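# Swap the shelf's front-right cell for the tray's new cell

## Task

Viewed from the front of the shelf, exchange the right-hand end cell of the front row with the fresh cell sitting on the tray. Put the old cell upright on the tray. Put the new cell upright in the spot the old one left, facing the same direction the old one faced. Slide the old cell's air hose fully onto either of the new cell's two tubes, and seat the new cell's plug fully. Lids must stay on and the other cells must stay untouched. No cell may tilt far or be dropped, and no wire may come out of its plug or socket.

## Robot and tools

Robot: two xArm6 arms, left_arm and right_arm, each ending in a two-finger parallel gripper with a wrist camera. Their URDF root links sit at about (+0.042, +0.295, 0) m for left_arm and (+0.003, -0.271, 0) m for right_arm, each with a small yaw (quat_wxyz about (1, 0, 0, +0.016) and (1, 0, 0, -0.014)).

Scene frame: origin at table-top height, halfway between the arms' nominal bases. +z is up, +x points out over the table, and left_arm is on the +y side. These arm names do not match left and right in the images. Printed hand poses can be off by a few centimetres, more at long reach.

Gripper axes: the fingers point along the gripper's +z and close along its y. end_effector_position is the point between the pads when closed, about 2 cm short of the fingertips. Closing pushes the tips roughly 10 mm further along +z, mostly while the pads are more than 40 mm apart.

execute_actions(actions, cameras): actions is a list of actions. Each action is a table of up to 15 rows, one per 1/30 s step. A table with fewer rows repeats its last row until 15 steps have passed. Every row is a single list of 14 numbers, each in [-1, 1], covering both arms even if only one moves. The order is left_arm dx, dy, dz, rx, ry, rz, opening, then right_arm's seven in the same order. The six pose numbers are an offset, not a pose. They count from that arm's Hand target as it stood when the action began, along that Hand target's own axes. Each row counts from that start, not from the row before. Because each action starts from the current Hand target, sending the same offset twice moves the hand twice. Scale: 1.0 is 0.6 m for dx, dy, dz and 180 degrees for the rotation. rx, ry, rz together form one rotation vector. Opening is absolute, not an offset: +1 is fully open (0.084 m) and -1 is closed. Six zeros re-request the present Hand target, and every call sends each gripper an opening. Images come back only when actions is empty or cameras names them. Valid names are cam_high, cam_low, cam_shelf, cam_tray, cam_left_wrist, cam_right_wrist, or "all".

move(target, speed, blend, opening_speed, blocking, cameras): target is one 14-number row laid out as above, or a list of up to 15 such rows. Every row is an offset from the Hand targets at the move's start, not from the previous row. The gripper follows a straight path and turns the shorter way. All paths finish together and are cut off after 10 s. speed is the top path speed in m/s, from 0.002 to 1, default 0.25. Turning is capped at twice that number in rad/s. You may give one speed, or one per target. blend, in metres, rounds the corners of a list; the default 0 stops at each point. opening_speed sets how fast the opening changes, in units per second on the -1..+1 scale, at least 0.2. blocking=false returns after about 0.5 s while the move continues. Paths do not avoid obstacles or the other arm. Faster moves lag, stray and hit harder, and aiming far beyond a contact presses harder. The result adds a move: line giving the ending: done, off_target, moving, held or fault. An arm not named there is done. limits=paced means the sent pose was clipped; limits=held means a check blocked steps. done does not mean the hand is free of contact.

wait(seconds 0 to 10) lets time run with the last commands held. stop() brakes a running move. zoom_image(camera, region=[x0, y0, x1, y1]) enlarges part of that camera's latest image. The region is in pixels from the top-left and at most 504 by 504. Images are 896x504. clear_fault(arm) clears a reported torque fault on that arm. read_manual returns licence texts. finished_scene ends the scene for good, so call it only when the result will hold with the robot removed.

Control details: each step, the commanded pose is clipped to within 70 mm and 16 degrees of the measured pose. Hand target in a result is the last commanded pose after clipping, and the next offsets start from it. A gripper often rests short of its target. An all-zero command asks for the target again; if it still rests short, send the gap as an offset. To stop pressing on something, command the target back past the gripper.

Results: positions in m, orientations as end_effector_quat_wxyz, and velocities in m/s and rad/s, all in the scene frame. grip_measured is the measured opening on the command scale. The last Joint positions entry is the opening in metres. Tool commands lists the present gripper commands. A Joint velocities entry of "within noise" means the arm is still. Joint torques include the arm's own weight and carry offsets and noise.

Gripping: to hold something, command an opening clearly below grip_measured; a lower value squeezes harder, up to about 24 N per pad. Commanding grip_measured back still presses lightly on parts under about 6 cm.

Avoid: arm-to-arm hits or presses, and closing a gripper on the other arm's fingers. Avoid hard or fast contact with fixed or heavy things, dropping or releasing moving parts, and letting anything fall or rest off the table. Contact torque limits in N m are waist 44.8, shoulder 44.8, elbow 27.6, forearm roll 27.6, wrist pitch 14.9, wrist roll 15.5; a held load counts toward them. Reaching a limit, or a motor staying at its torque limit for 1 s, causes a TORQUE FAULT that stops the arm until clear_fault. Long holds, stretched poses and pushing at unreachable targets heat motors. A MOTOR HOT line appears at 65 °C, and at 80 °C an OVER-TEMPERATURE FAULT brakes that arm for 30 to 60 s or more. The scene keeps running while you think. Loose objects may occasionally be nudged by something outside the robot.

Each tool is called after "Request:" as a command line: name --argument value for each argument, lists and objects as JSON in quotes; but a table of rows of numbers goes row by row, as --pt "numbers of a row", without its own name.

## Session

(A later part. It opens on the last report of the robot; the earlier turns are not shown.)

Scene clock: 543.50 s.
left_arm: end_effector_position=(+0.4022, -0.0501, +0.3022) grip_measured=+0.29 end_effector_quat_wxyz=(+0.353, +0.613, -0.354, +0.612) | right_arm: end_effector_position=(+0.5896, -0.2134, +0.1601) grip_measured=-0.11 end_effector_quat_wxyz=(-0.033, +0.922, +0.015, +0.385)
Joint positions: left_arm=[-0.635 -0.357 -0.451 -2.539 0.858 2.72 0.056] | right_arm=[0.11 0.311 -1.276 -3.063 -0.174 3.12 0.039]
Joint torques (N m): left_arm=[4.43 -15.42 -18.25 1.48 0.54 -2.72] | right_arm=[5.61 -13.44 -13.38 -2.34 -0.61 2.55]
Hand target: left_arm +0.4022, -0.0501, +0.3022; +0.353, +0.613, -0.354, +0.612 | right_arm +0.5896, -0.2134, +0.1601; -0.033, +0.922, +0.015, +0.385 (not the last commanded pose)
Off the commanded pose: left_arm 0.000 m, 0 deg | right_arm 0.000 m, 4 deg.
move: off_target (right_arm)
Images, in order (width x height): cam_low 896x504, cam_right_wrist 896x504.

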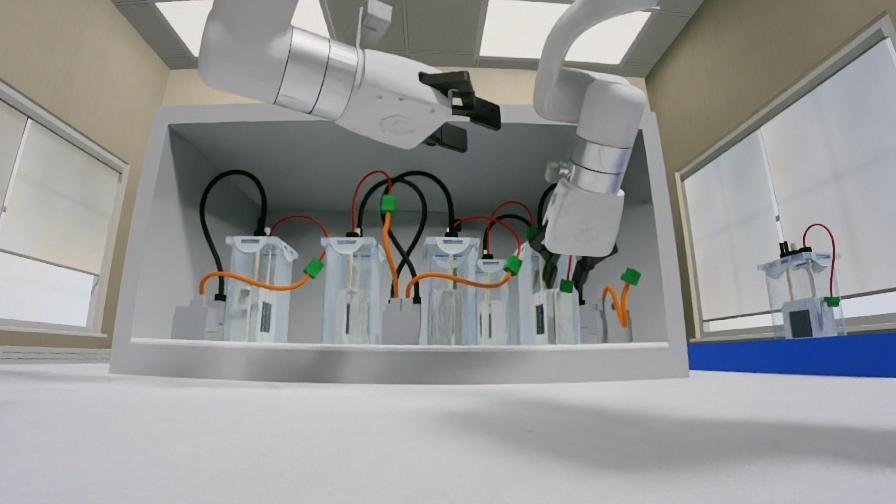

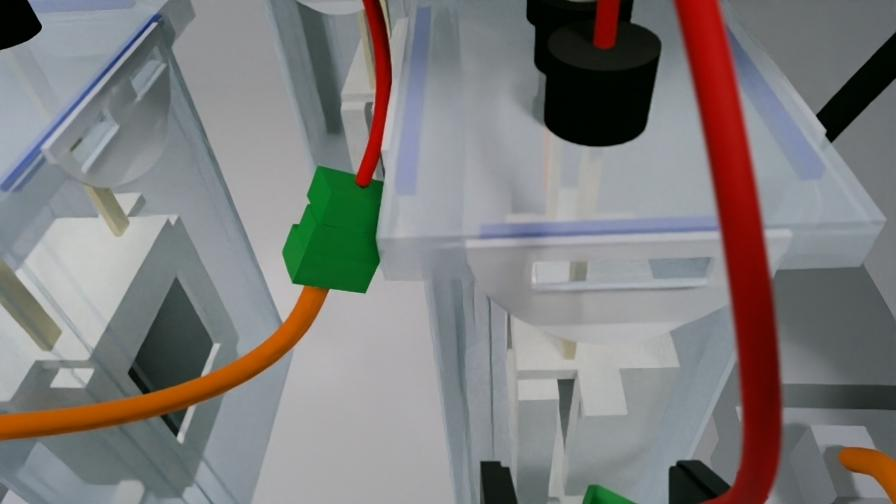

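Request:
move --target '[0,0,0,0,0,0,0.3, -0.106,0,-0.106,0,0,0,-0.1]' --speed 0.06 --cameras '["cam_low","cam_right_wrist","cam_left_wrist"]'

Request:
zoom_image --camera "cam_low" --region '[480, 180, 660, 360]'

Scene clock: 552.47 s.
left_arm: end_effector_position=(+0.4022, -0.0501, +0.3022) grip_measured=+0.29 end_effector_quat_wxyz=(+0.353, +0.613, -0.354, +0.612) | right_arm: end_effector_position=(+0.4998, -0.2181, +0.1595) grip_measured=-0.11 end_effector_quat_wxyz=(-0.033, +0.922, +0.015, +0.385)
Joint positions: left_arm=[-0.635 -0.357 -0.451 -2.539 0.858 2.72 0.056] | right_arm=[0.121 0.027 -0.903 -3.076 -0.083 3.139 0.039]
Joint torques (N m): left_arm=[4.21 -15.34 -18.18 1.5 0.57 -2.63] | right_arm=[5.92 -20.32 -8.03 -2.74 1.17 2.8]
Hand target: left_arm +0.4022, -0.0501, +0.3022; +0.353, +0.613, -0.354, +0.612 | right_arm +0.4998, -0.2182, +0.1595; -0.033, +0.922, +0.015, +0.385
Off the commanded pose: left_arm 0.000 m, 0 deg | right_arm 0.000 m, 0 deg.
move: done
Images, in order (width x height): cam_low 896x504, cam_left_wrist 896x504, cam_right_wrist 896x504.

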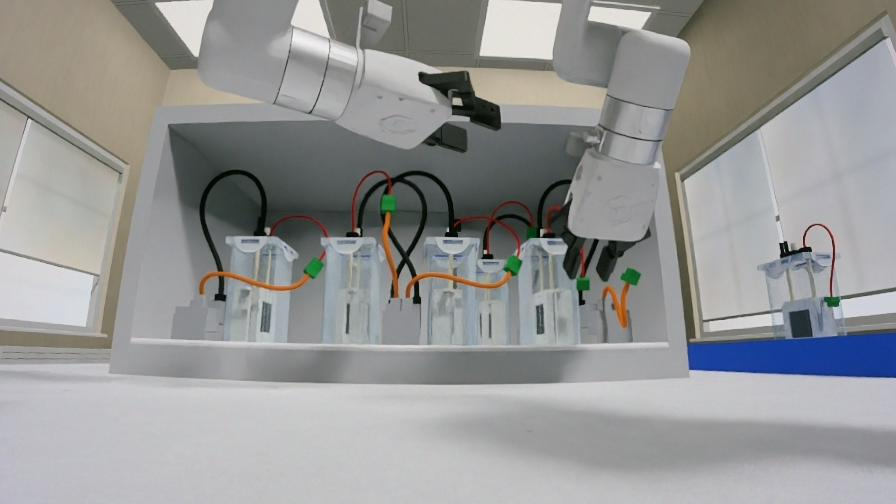

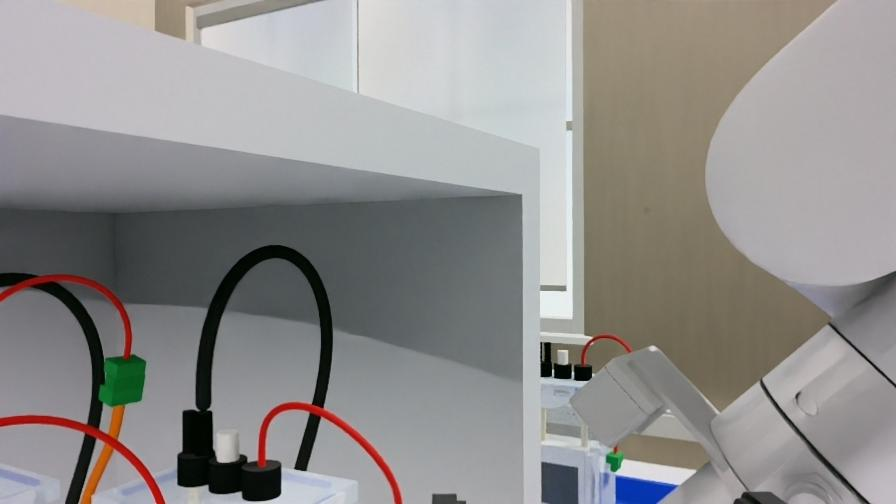

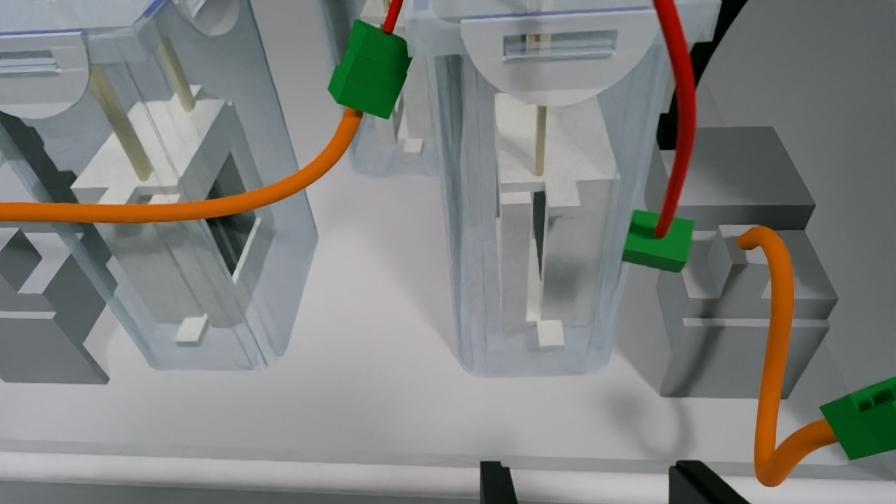

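Scaled by 2.800.

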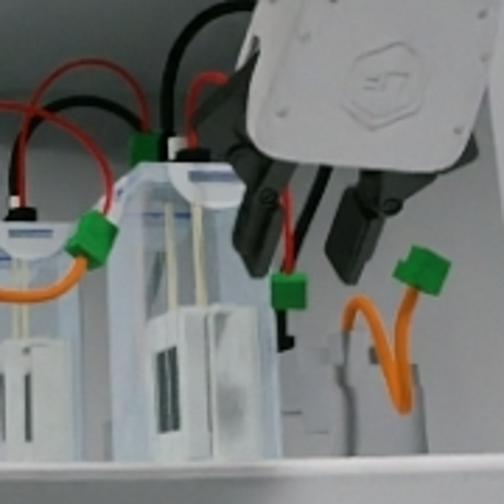

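Request:
move --target '[0,0,0,0,0,0,0.3, 0.19,-0.0147,-0.14,-0.0061,0.25,-0.0148,0.1]' --speed 0.12 --cameras '["cam_low","cam_right_wrist","cam_left_wrist","cam_shelf"]'

Request:
zoom_image --camera "cam_shelf" --region '[180, 110, 420, 360]'

Request:
zoom_image --camera "cam_right_wrist" --region '[350, 200, 750, 504]'

Scene clock: 634.53 s.
left_arm: end_effector_position=(+0.4022, -0.0501, +0.3022) grip_measured=+0.29 end_effector_quat_wxyz=(+0.353, +0.613, -0.354, +0.612) | right_arm: end_effector_position=(+0.5200, -0.2151, +0.3001) grip_measured=+0.09 end_effector_quat_wxyz=(-0.019, +0.705, +0.019, +0.709)
Joint positions: left_arm=[-0.635 -0.357 -0.451 -2.539 0.858 2.72 0.056] | right_arm=[0.163 -0.3 -0.509 -3.023 0.772 3.056 0.048]
Joint torques (N m): left_arm=[4.02 -15.35 -18.19 1.48 0.72 -2.49] | right_arm=[5.62 -9 -8.85 -2.77 2.48 -2.81]
Hand target: left_arm +0.4022, -0.0501, +0.3022; +0.353, +0.613, -0.354, +0.612 | right_arm +0.5200, -0.2151, +0.2999; -0.019, +0.705, +0.019, +0.709
Off the commanded pose: left_arm 0.000 m, 0 deg | right_arm 0.000 m, 0 deg.
move: done
Images, in order (width x height): cam_low 896x504, cam_shelf 896x504, cam_left_wrist 896x504, cam_right_wrist 896x504.

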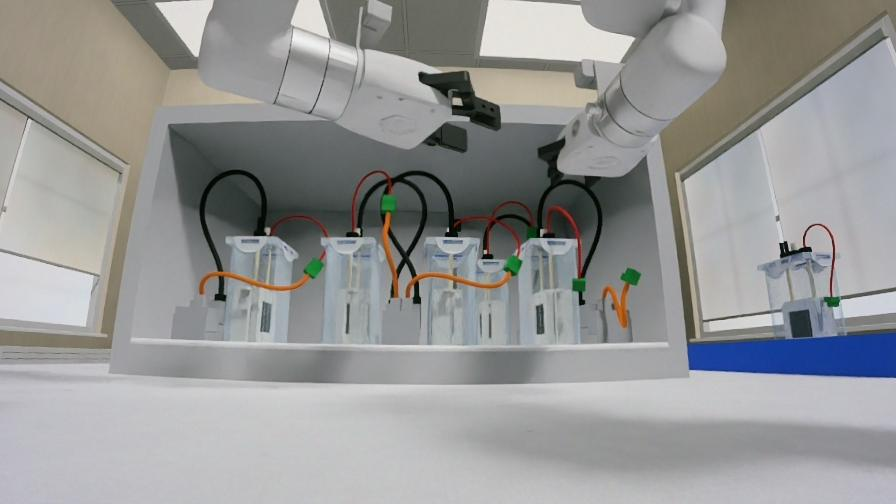

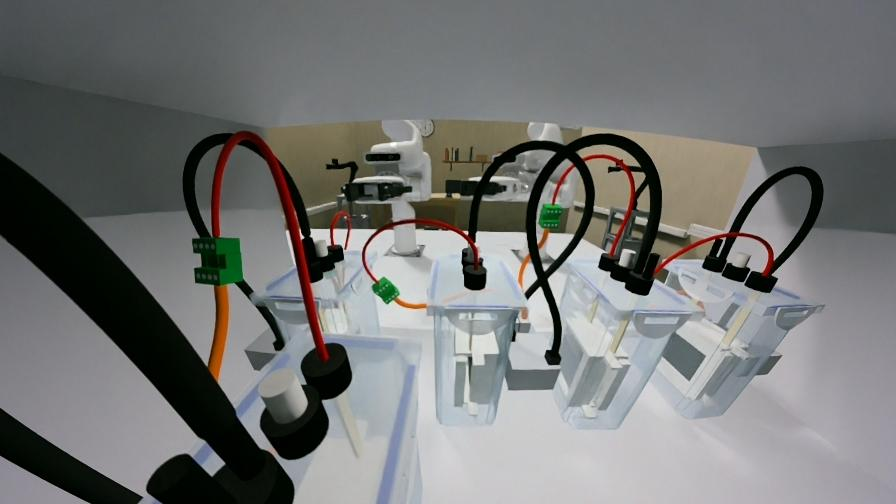

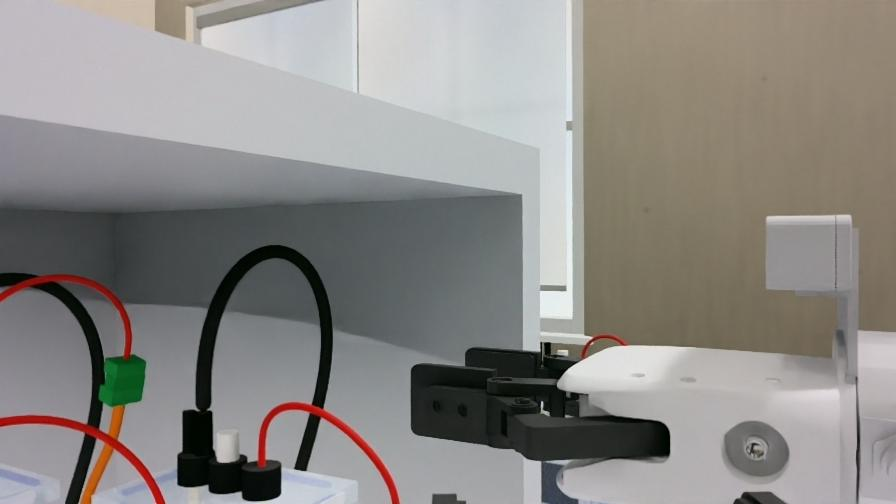

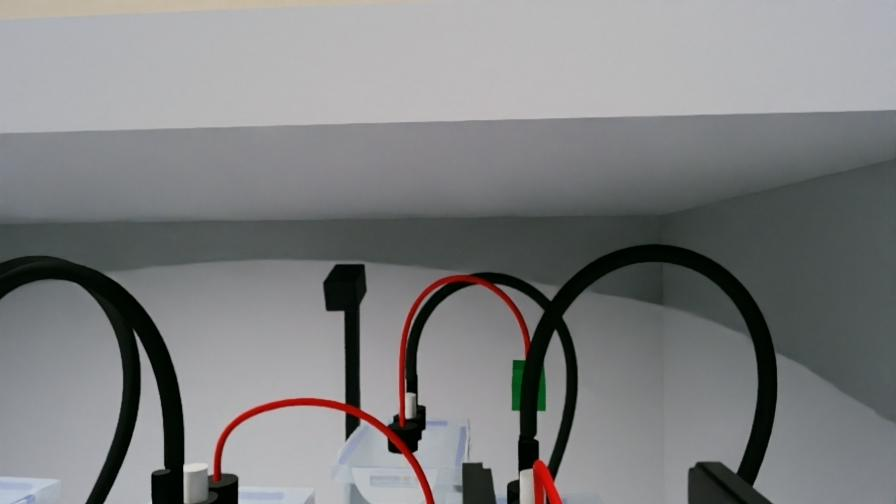

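Scaled by 2.016.

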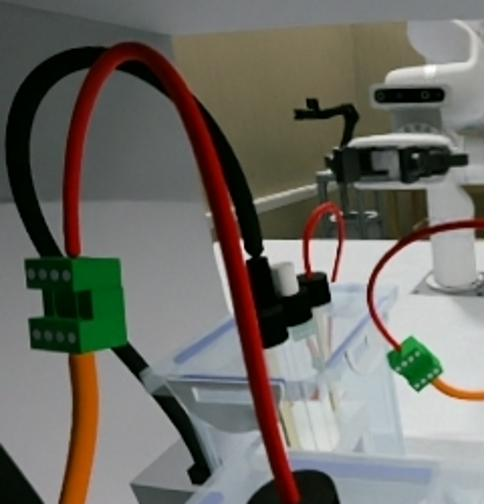

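Scaled by 1.260.

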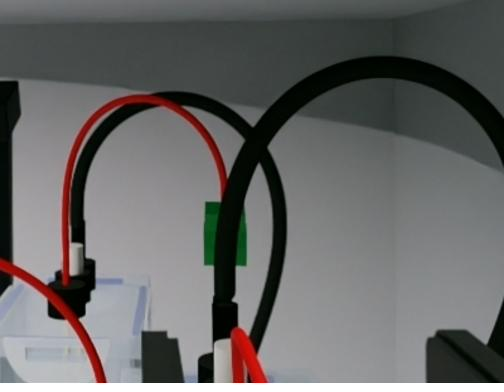

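Request:
move --target '[0,0,0,0,0,0,0.3, -0.022,0.0242,0.25,0,0,0,0.0]' --speed 0.1 --cameras '["cam_right_wrist","cam_left_wrist","cam_shelf"]'

Request:
zoom_image --camera "cam_shelf" --region '[180, 110, 420, 360]'

Request:
zoom_image --camera "cam_left_wrist" --region '[100, 330, 440, 504]'

Scene clock: 658.00 s.
left_arm: end_effector_position=(+0.4022, -0.0501, +0.3022) grip_measured=+0.29 end_effector_quat_wxyz=(+0.353, +0.613, -0.354, +0.612) | right_arm: end_effector_position=(+0.6706, -0.2217, +0.2876) grip_measured=-0.01 end_effector_quat_wxyz=(-0.019, +0.705, +0.019, +0.709)
Joint positions: left_arm=[-0.635 -0.357 -0.451 -2.539 0.858 2.72 0.056] | right_arm=[0.109 0.21 -1.046 -3.1 0.741 3.111 0.044]
Joint torques (N m): left_arm=[3.92 -15.38 -18.22 1.51 0.75 -2.48] | right_arm=[-4.97 -12.83 -14.9 -2.74 0.56 2.72]
Hand target: left_arm +0.4022, -0.0501, +0.3022; +0.353, +0.613, -0.354, +0.612 | right_arm +0.6707, -0.2217, +0.2876; -0.019, +0.705, +0.019, +0.709
Off the commanded pose: left_arm 0.000 m, 0 deg | right_arm 0.000 m, 0 deg.
move: done
Images, in order (width x height): cam_shelf 896x504, cam_left_wrist 896x504, cam_right_wrist 896x504.

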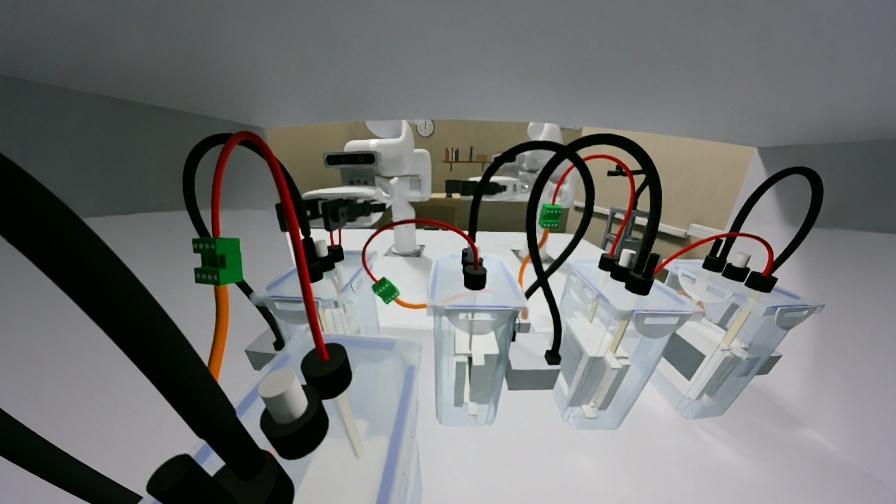

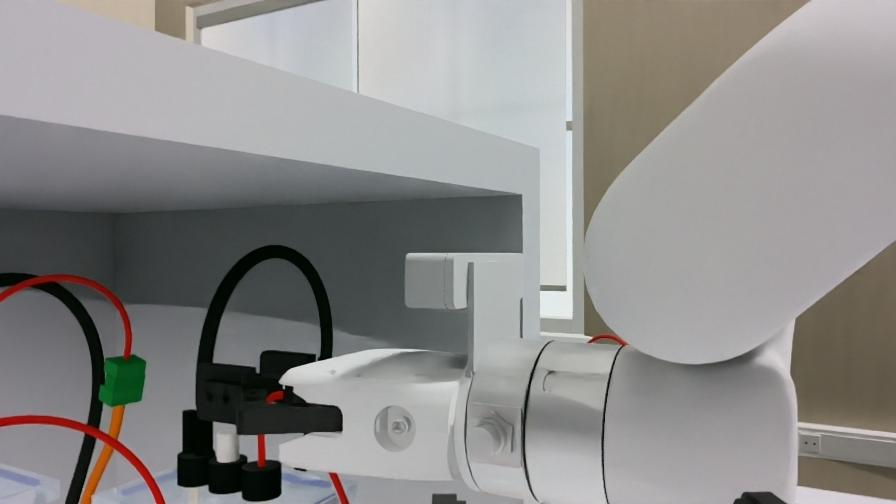

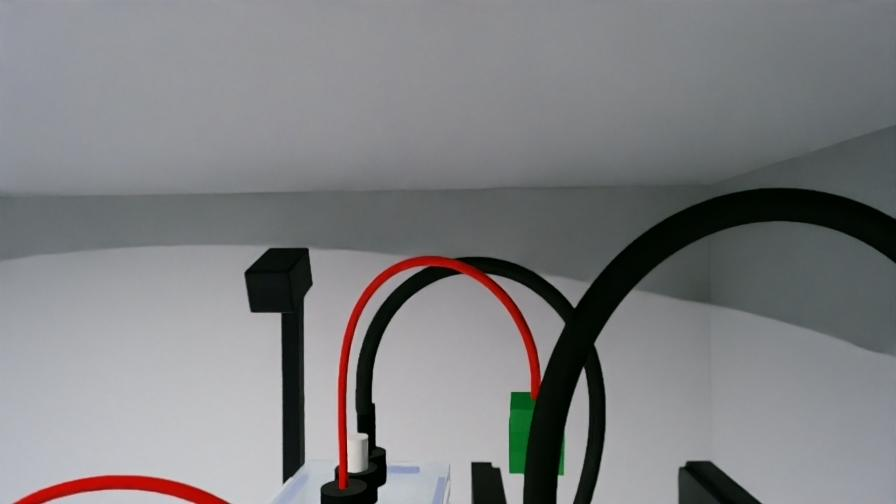

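Scaled by 2.016.

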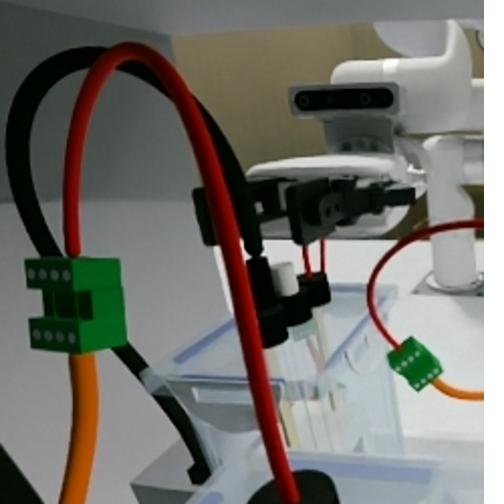

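Scaled by 1.482.

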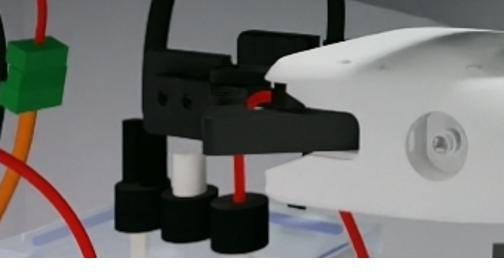

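Request:
move --target '[0,0,0,0,0,0,0.3, 0.006,0,0.078,0,0,0,0.0]' --speed 0.06 --cameras '["cam_right_wrist","cam_left_wrist","cam_shelf"]'

Request:
zoom_image --camera "cam_shelf" --region '[180, 110, 420, 360]'

Request:
zoom_image --camera "cam_left_wrist" --region '[100, 330, 440, 504]'

Scene clock: 681.27 s.
left_arm: end_effector_position=(+0.4022, -0.0501, +0.3022) grip_measured=+0.29 end_effector_quat_wxyz=(+0.353, +0.613, -0.354, +0.612) | right_arm: end_effector_position=(+0.7174, -0.2192, +0.2915) grip_measured=-0.01 end_effector_quat_wxyz=(-0.019, +0.705, +0.019, +0.709)
Joint positions: left_arm=[-0.635 -0.357 -0.451 -2.539 0.858 2.72 0.056] | right_arm=[0.106 0.347 -1.253 -3.101 0.671 3.11 0.044]
Joint torques (N m): left_arm=[3.84 -15.46 -18.23 1.57 0.78 -2.43] | right_arm=[-5.07 -14.66 -15.14 -2.24 0.65 -2.86]
Hand target: left_arm +0.4022, -0.0501, +0.3022; +0.353, +0.613, -0.354, +0.612 | right_arm +0.7174, -0.2192, +0.2915; -0.019, +0.705, +0.019, +0.709
Off the commanded pose: left_arm 0.000 m, 0 deg | right_arm 0.000 m, 0 deg.
move: done
Images, in order (width x height): cam_shelf 896x504, cam_left_wrist 896x504, cam_right_wrist 896x504.

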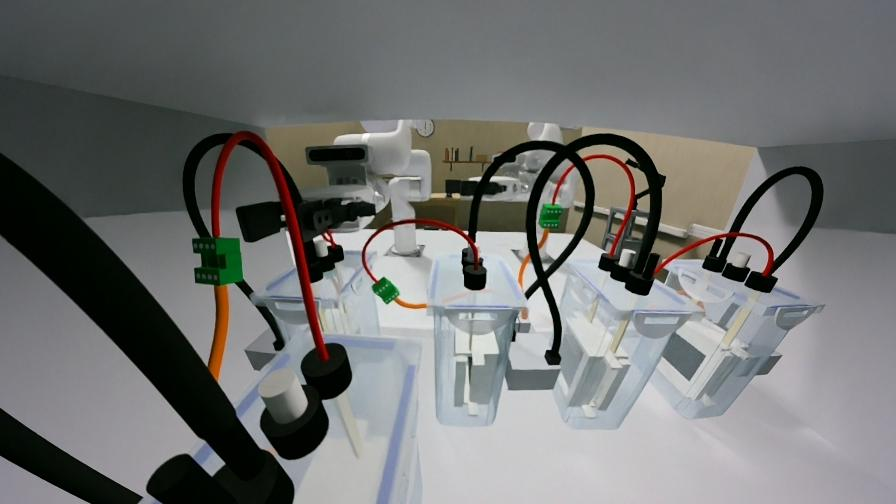

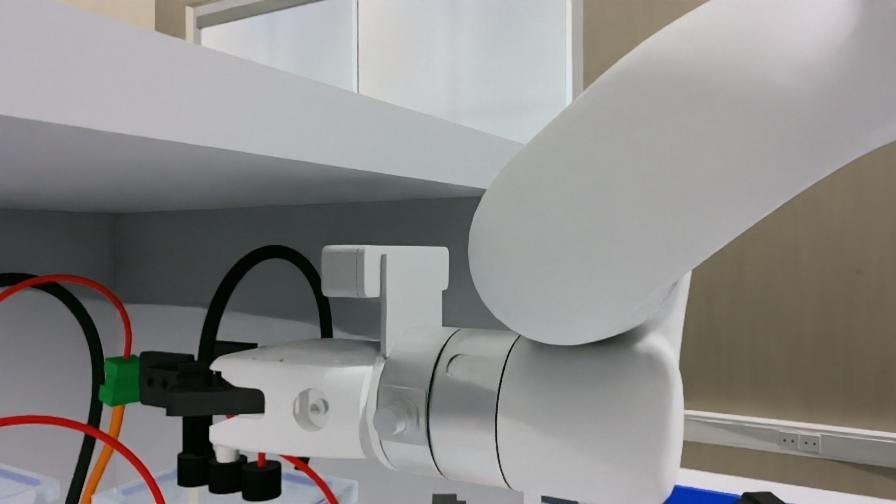

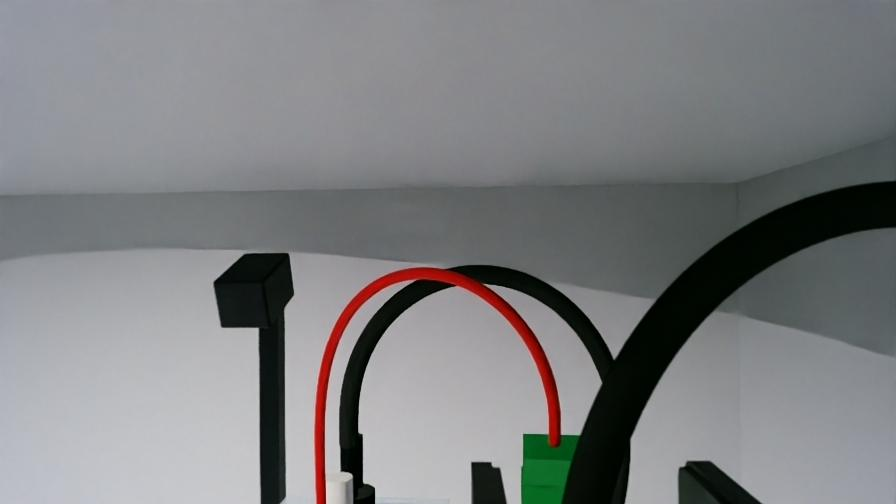

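Scaled by 2.016.

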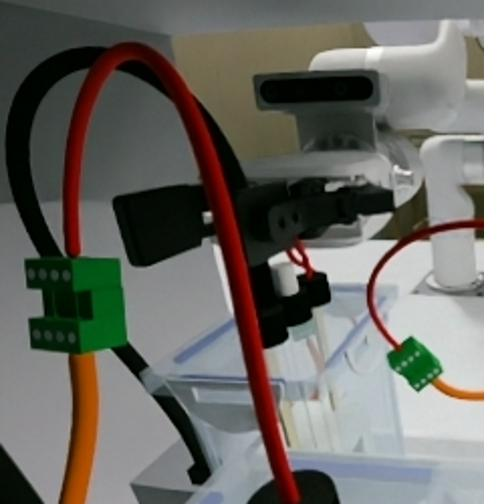

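Scaled by 1.482.

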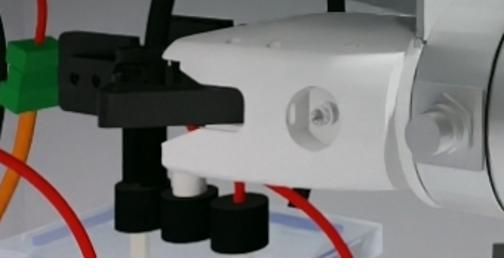

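Request:
move --pt "0 0 0 0 0 0 0.3 -0.009 0 0 0 0 0 0.0" --pt "0 0 0 0 0 0 0.3 -0.009 0 0 0 0 0 -1" --speed 0.05 --opening_speed 0.3 --cameras '["cam_right_wrist","cam_left_wrist","cam_shelf"]'

Request:
zoom_image --camera "cam_shelf" --region '[180, 110, 420, 360]'

Request:
zoom_image --camera "cam_left_wrist" --region '[100, 330, 440, 504]'

Scene clock: 696.90 s.
left_arm: end_effector_position=(+0.4022, -0.0501, +0.3022) grip_measured=+0.29 end_effector_quat_wxyz=(+0.353, +0.613, -0.354, +0.612) | right_arm: end_effector_position=(+0.7174, -0.2192, +0.2861) grip_measured=-0.81 end_effector_quat_wxyz=(-0.019, +0.705, +0.019, +0.709)
Joint positions: left_arm=[-0.635 -0.357 -0.451 -2.539 0.858 2.72 0.056] | right_arm=[0.106 0.355 -1.248 -3.102 0.685 3.11 0.008]
Joint torques (N m): left_arm=[3.8 -15.48 -18.14 1.49 0.84 -2.37] | right_arm=[-0.15 -5.85 -4.22 -0.55 -0.76 2.23]
Hand target: left_arm +0.4022, -0.0501, +0.3022; +0.353, +0.613, -0.354, +0.612 | right_arm +0.7174, -0.2192, +0.2861; -0.019, +0.705, +0.019, +0.709
Off the commanded pose: left_arm 0.000 m, 0 deg | right_arm 0.000 m, 0 deg.
move: done
Images, in order (width x height): cam_shelf 896x504, cam_left_wrist 896x504, cam_right_wrist 896x504.

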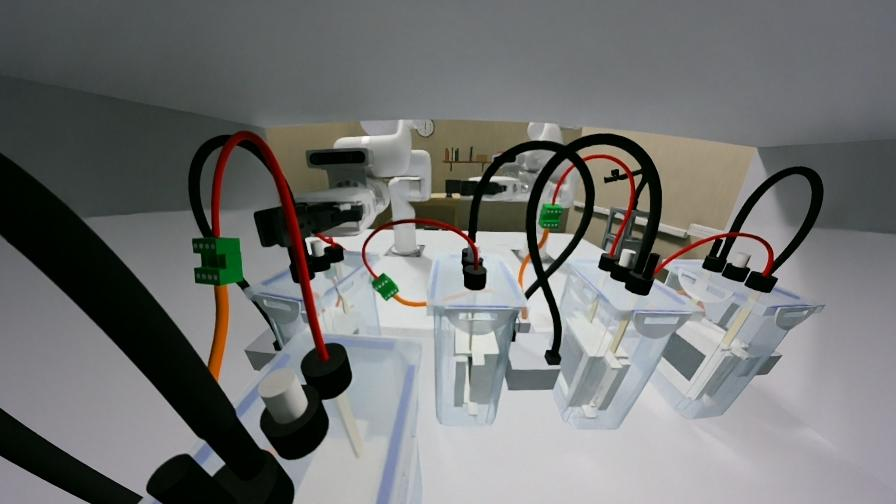

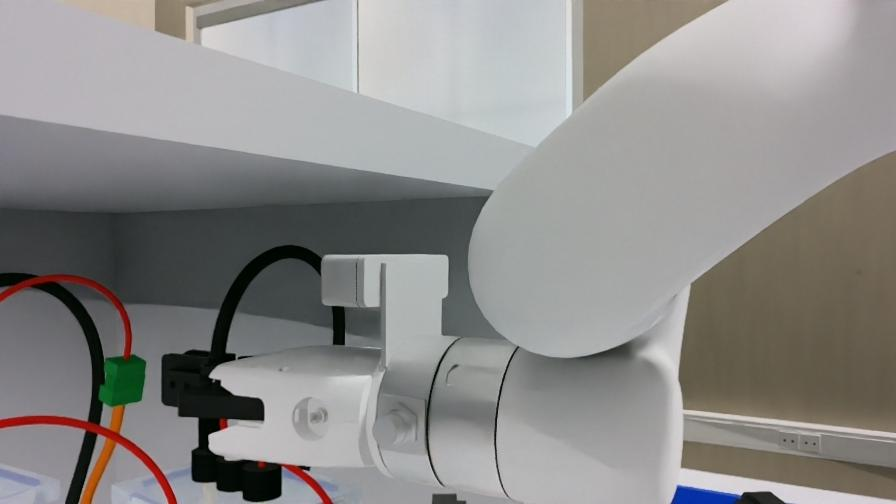

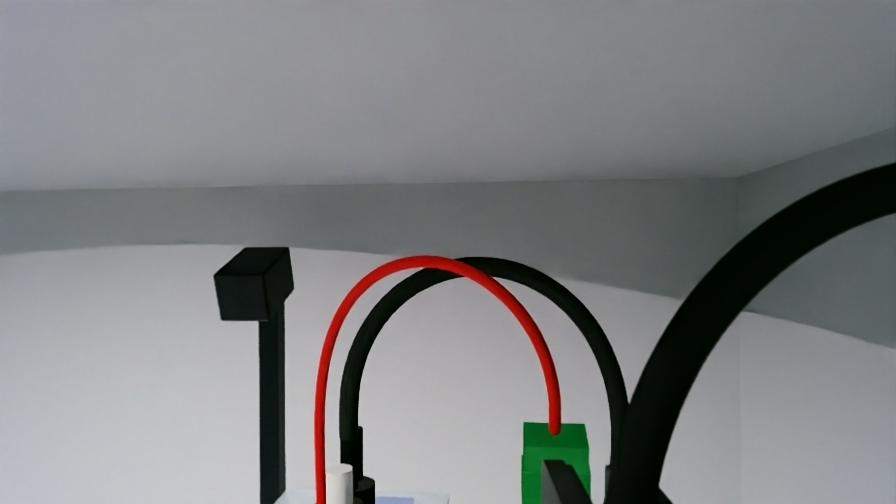

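Scaled by 2.016.

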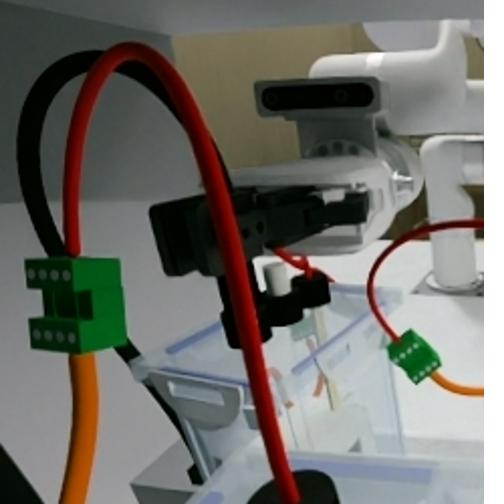

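Scaled by 1.482.

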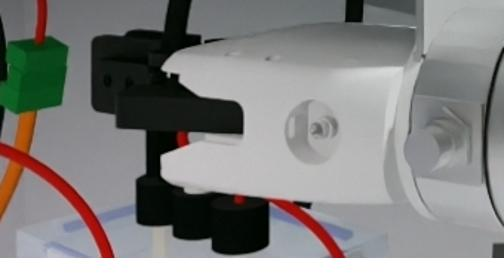

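Request:
move --target '[0,0,0,0,0,0,0.3, 0.02,0,0,0,0,0,-1]' --speed 0.03 --cameras '["cam_right_wrist","cam_left_wrist","cam_shelf","cam_low"]'

Request:
zoom_image --camera "cam_shelf" --region '[180, 110, 420, 360]'

Request:
zoom_image --camera "cam_left_wrist" --region '[100, 330, 440, 504]'

Scene clock: 708.10 s.
left_arm: end_effector_position=(+0.4022, -0.0501, +0.3022) grip_measured=+0.29 end_effector_quat_wxyz=(+0.353, +0.613, -0.354, +0.612) | right_arm: end_effector_position=(+0.7173, -0.2192, +0.2981) grip_measured=-0.81 end_effector_quat_wxyz=(-0.019, +0.705, +0.019, +0.709)
Joint positions: left_arm=[-0.635 -0.357 -0.451 -2.539 0.858 2.72 0.056] | right_arm=[0.106 0.337 -1.259 -3.1 0.655 3.109 0.008]
Joint torques (N m): left_arm=[3.92 -15.37 -18.19 1.5 0.86 -2.38] | right_arm=[-5.66 -27.86 -15.81 3.43 0.9 -2.96]
Hand target: left_arm +0.4022, -0.0501, +0.3022; +0.353, +0.613, -0.354, +0.612 | right_arm +0.7173, -0.2192, +0.2981; -0.019, +0.705, +0.019, +0.709
Off the commanded pose: left_arm 0.000 m, 0 deg | right_arm 0.000 m, 0 deg.
move: done
Images, in order (width x height): cam_low 896x504, cam_shelf 896x504, cam_left_wrist 896x504, cam_right_wrist 896x504.

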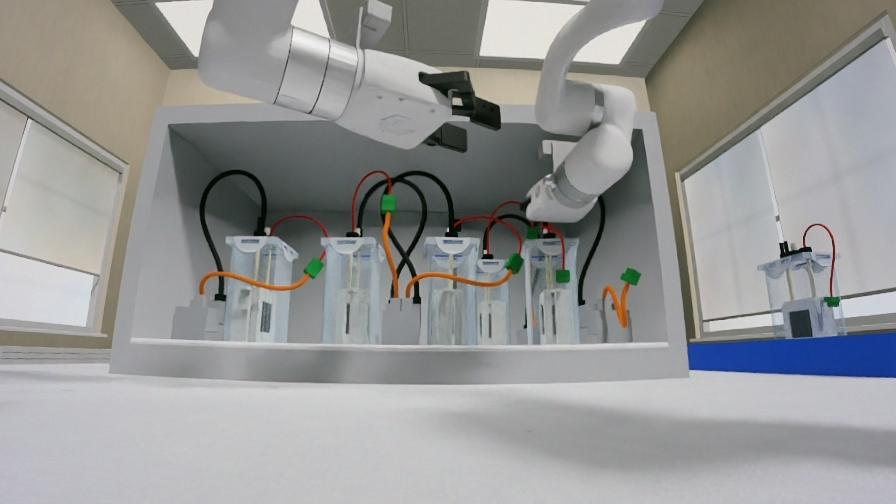

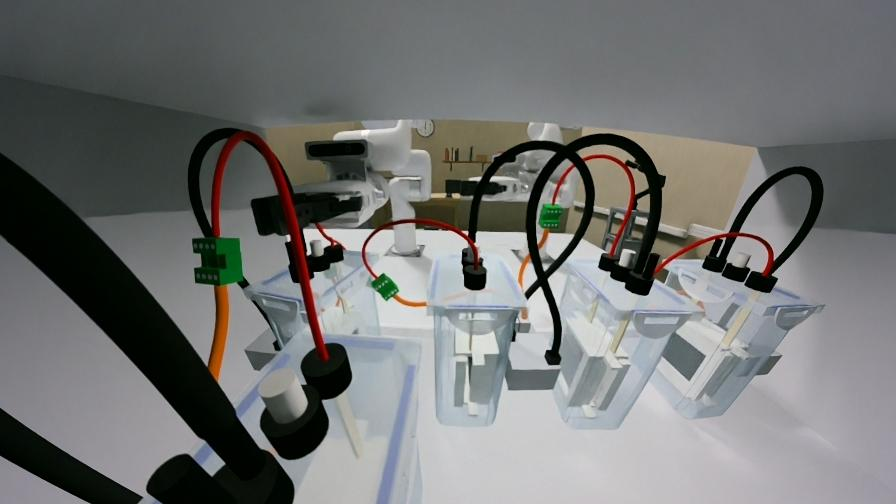

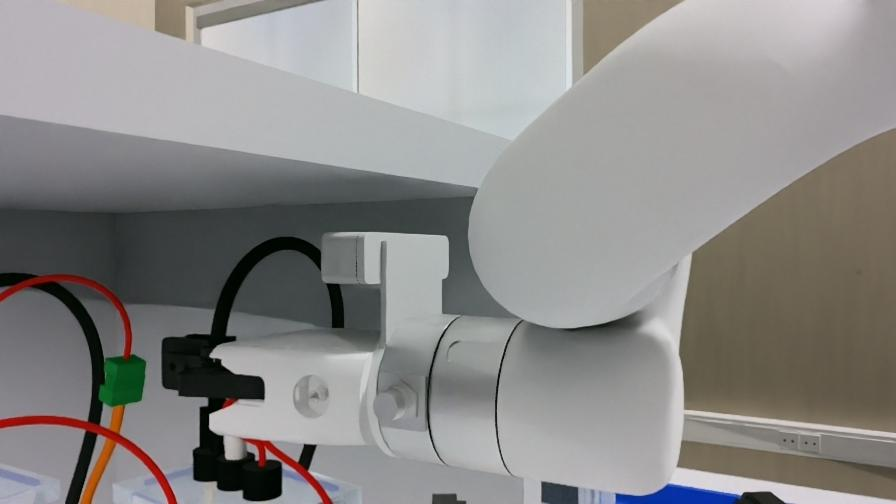

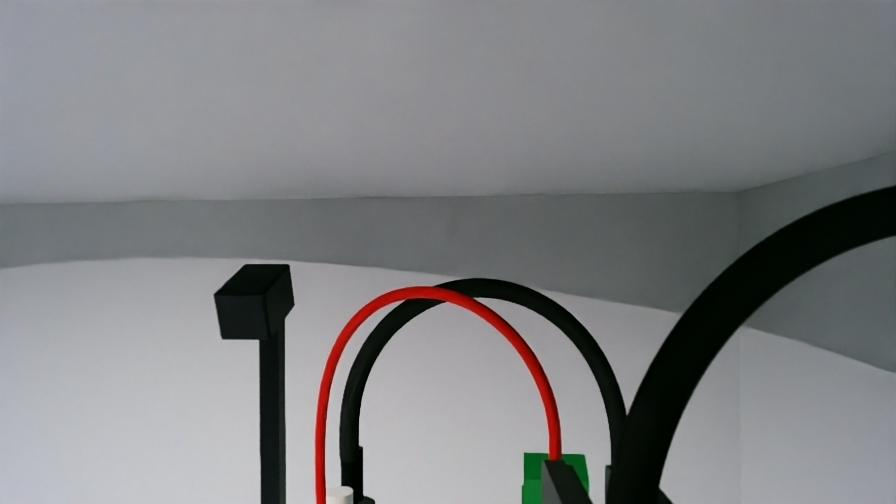

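Scaled by 2.016.

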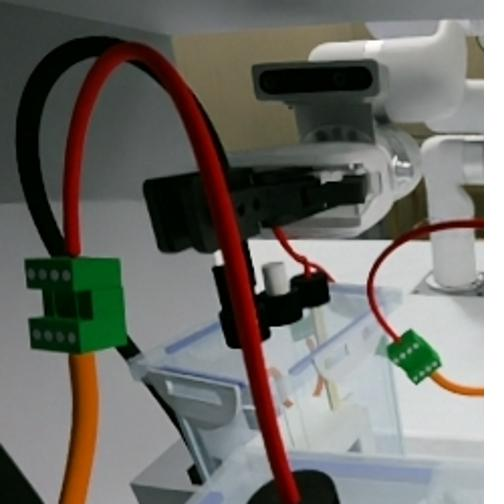

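Scaled by 1.482.

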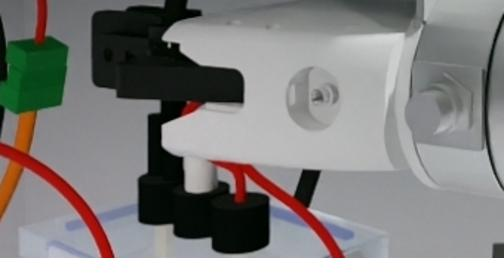

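Request:
move --target '[0,0,0,0,0,0,0.3, 0.02,0,0,0,0,0,-1]' --speed 0.03 --cameras '["cam_right_wrist","cam_left_wrist","cam_shelf"]'

Request:
zoom_image --camera "cam_shelf" --region '[180, 110, 420, 360]'

Request:
zoom_image --camera "cam_left_wrist" --region '[100, 330, 440, 504]'

Scene clock: 713.60 s.
left_arm: end_effector_position=(+0.4022, -0.0501, +0.3022) grip_measured=+0.29 end_effector_quat_wxyz=(+0.353, +0.613, -0.354, +0.612) | right_arm: end_effector_position=(+0.7173, -0.2192, +0.3101) grip_measured=-0.81 end_effector_quat_wxyz=(-0.019, +0.705, +0.019, +0.709)
Joint positions: left_arm=[-0.635 -0.357 -0.451 -2.539 0.858 2.72 0.056] | right_arm=[0.105 0.321 -1.272 -3.099 0.625 3.107 0.008]
Joint torques (N m): left_arm=[3.76 -15.44 -18.25 1.5 0.9 -2.27] | right_arm=[-5.16 -26.86 -15.14 3.14 0.74 -2.8]
Hand target: left_arm +0.4022, -0.0501, +0.3022; +0.353, +0.613, -0.354, +0.612 | right_arm +0.7173, -0.2192, +0.3101; -0.019, +0.705, +0.019, +0.709
Off the commanded pose: left_arm 0.000 m, 0 deg | right_arm 0.000 m, 0 deg.
move: done
Images, in order (width x height): cam_shelf 896x504, cam_left_wrist 896x504, cam_right_wrist 896x504.

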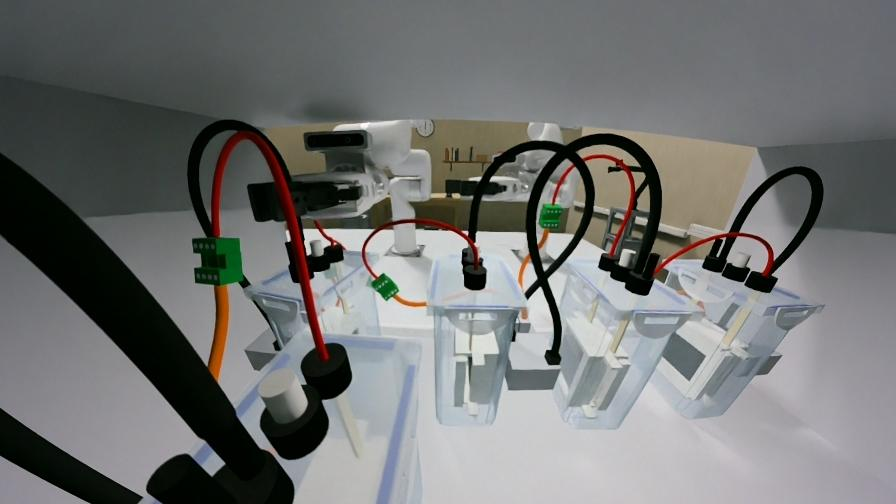

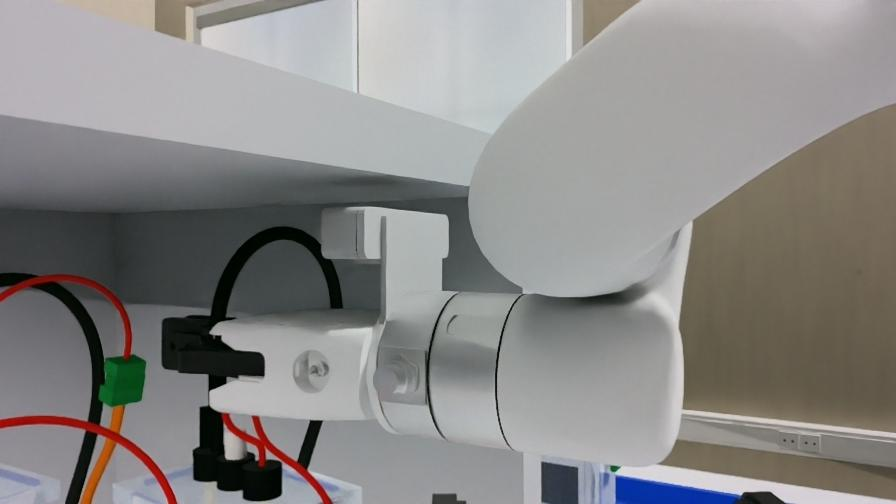

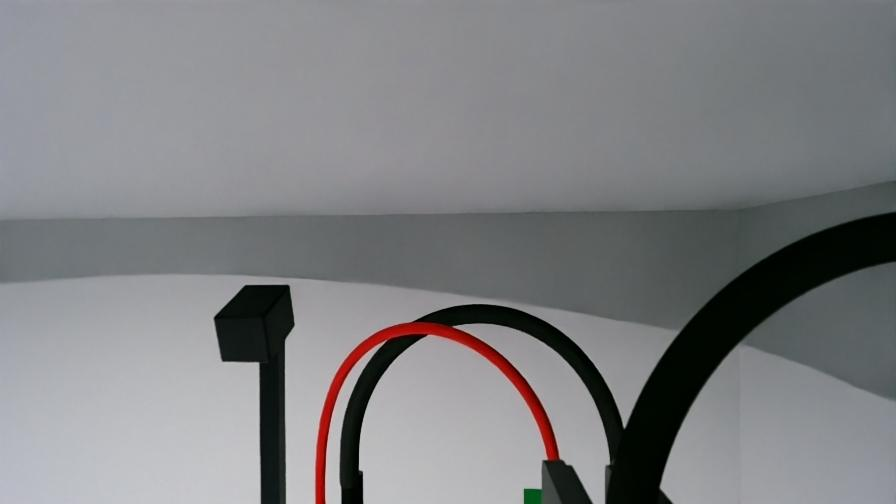

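Scaled by 2.016.

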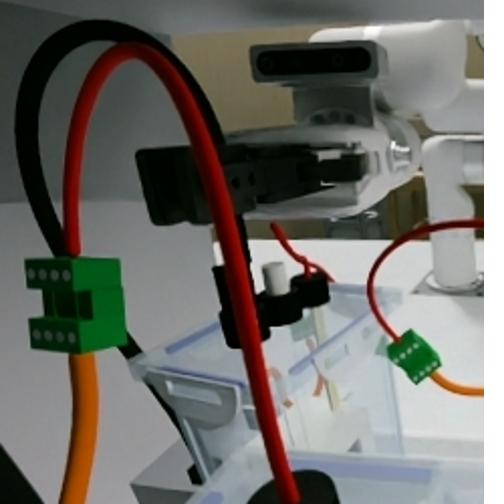

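Scaled by 1.482.

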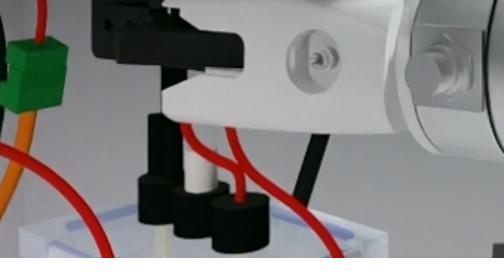

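Request:
zoom_image --camera "cam_left_wrist" --region '[150, 340, 310, 504]'

Request:
zoom_image --camera "cam_shelf" --region '[270, 170, 360, 290]'

Scaled by 3.073.

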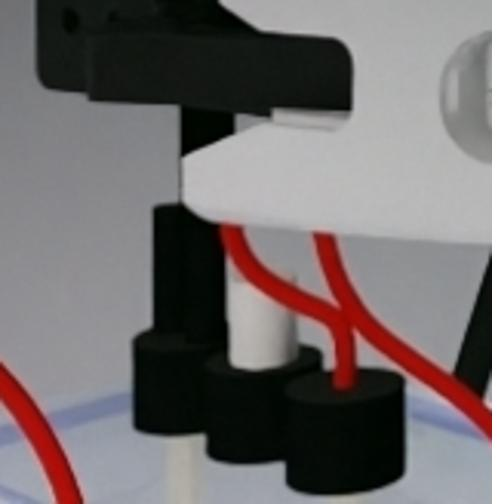

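Scaled by 4.200.

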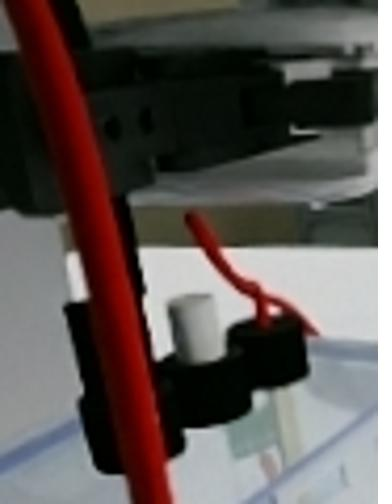

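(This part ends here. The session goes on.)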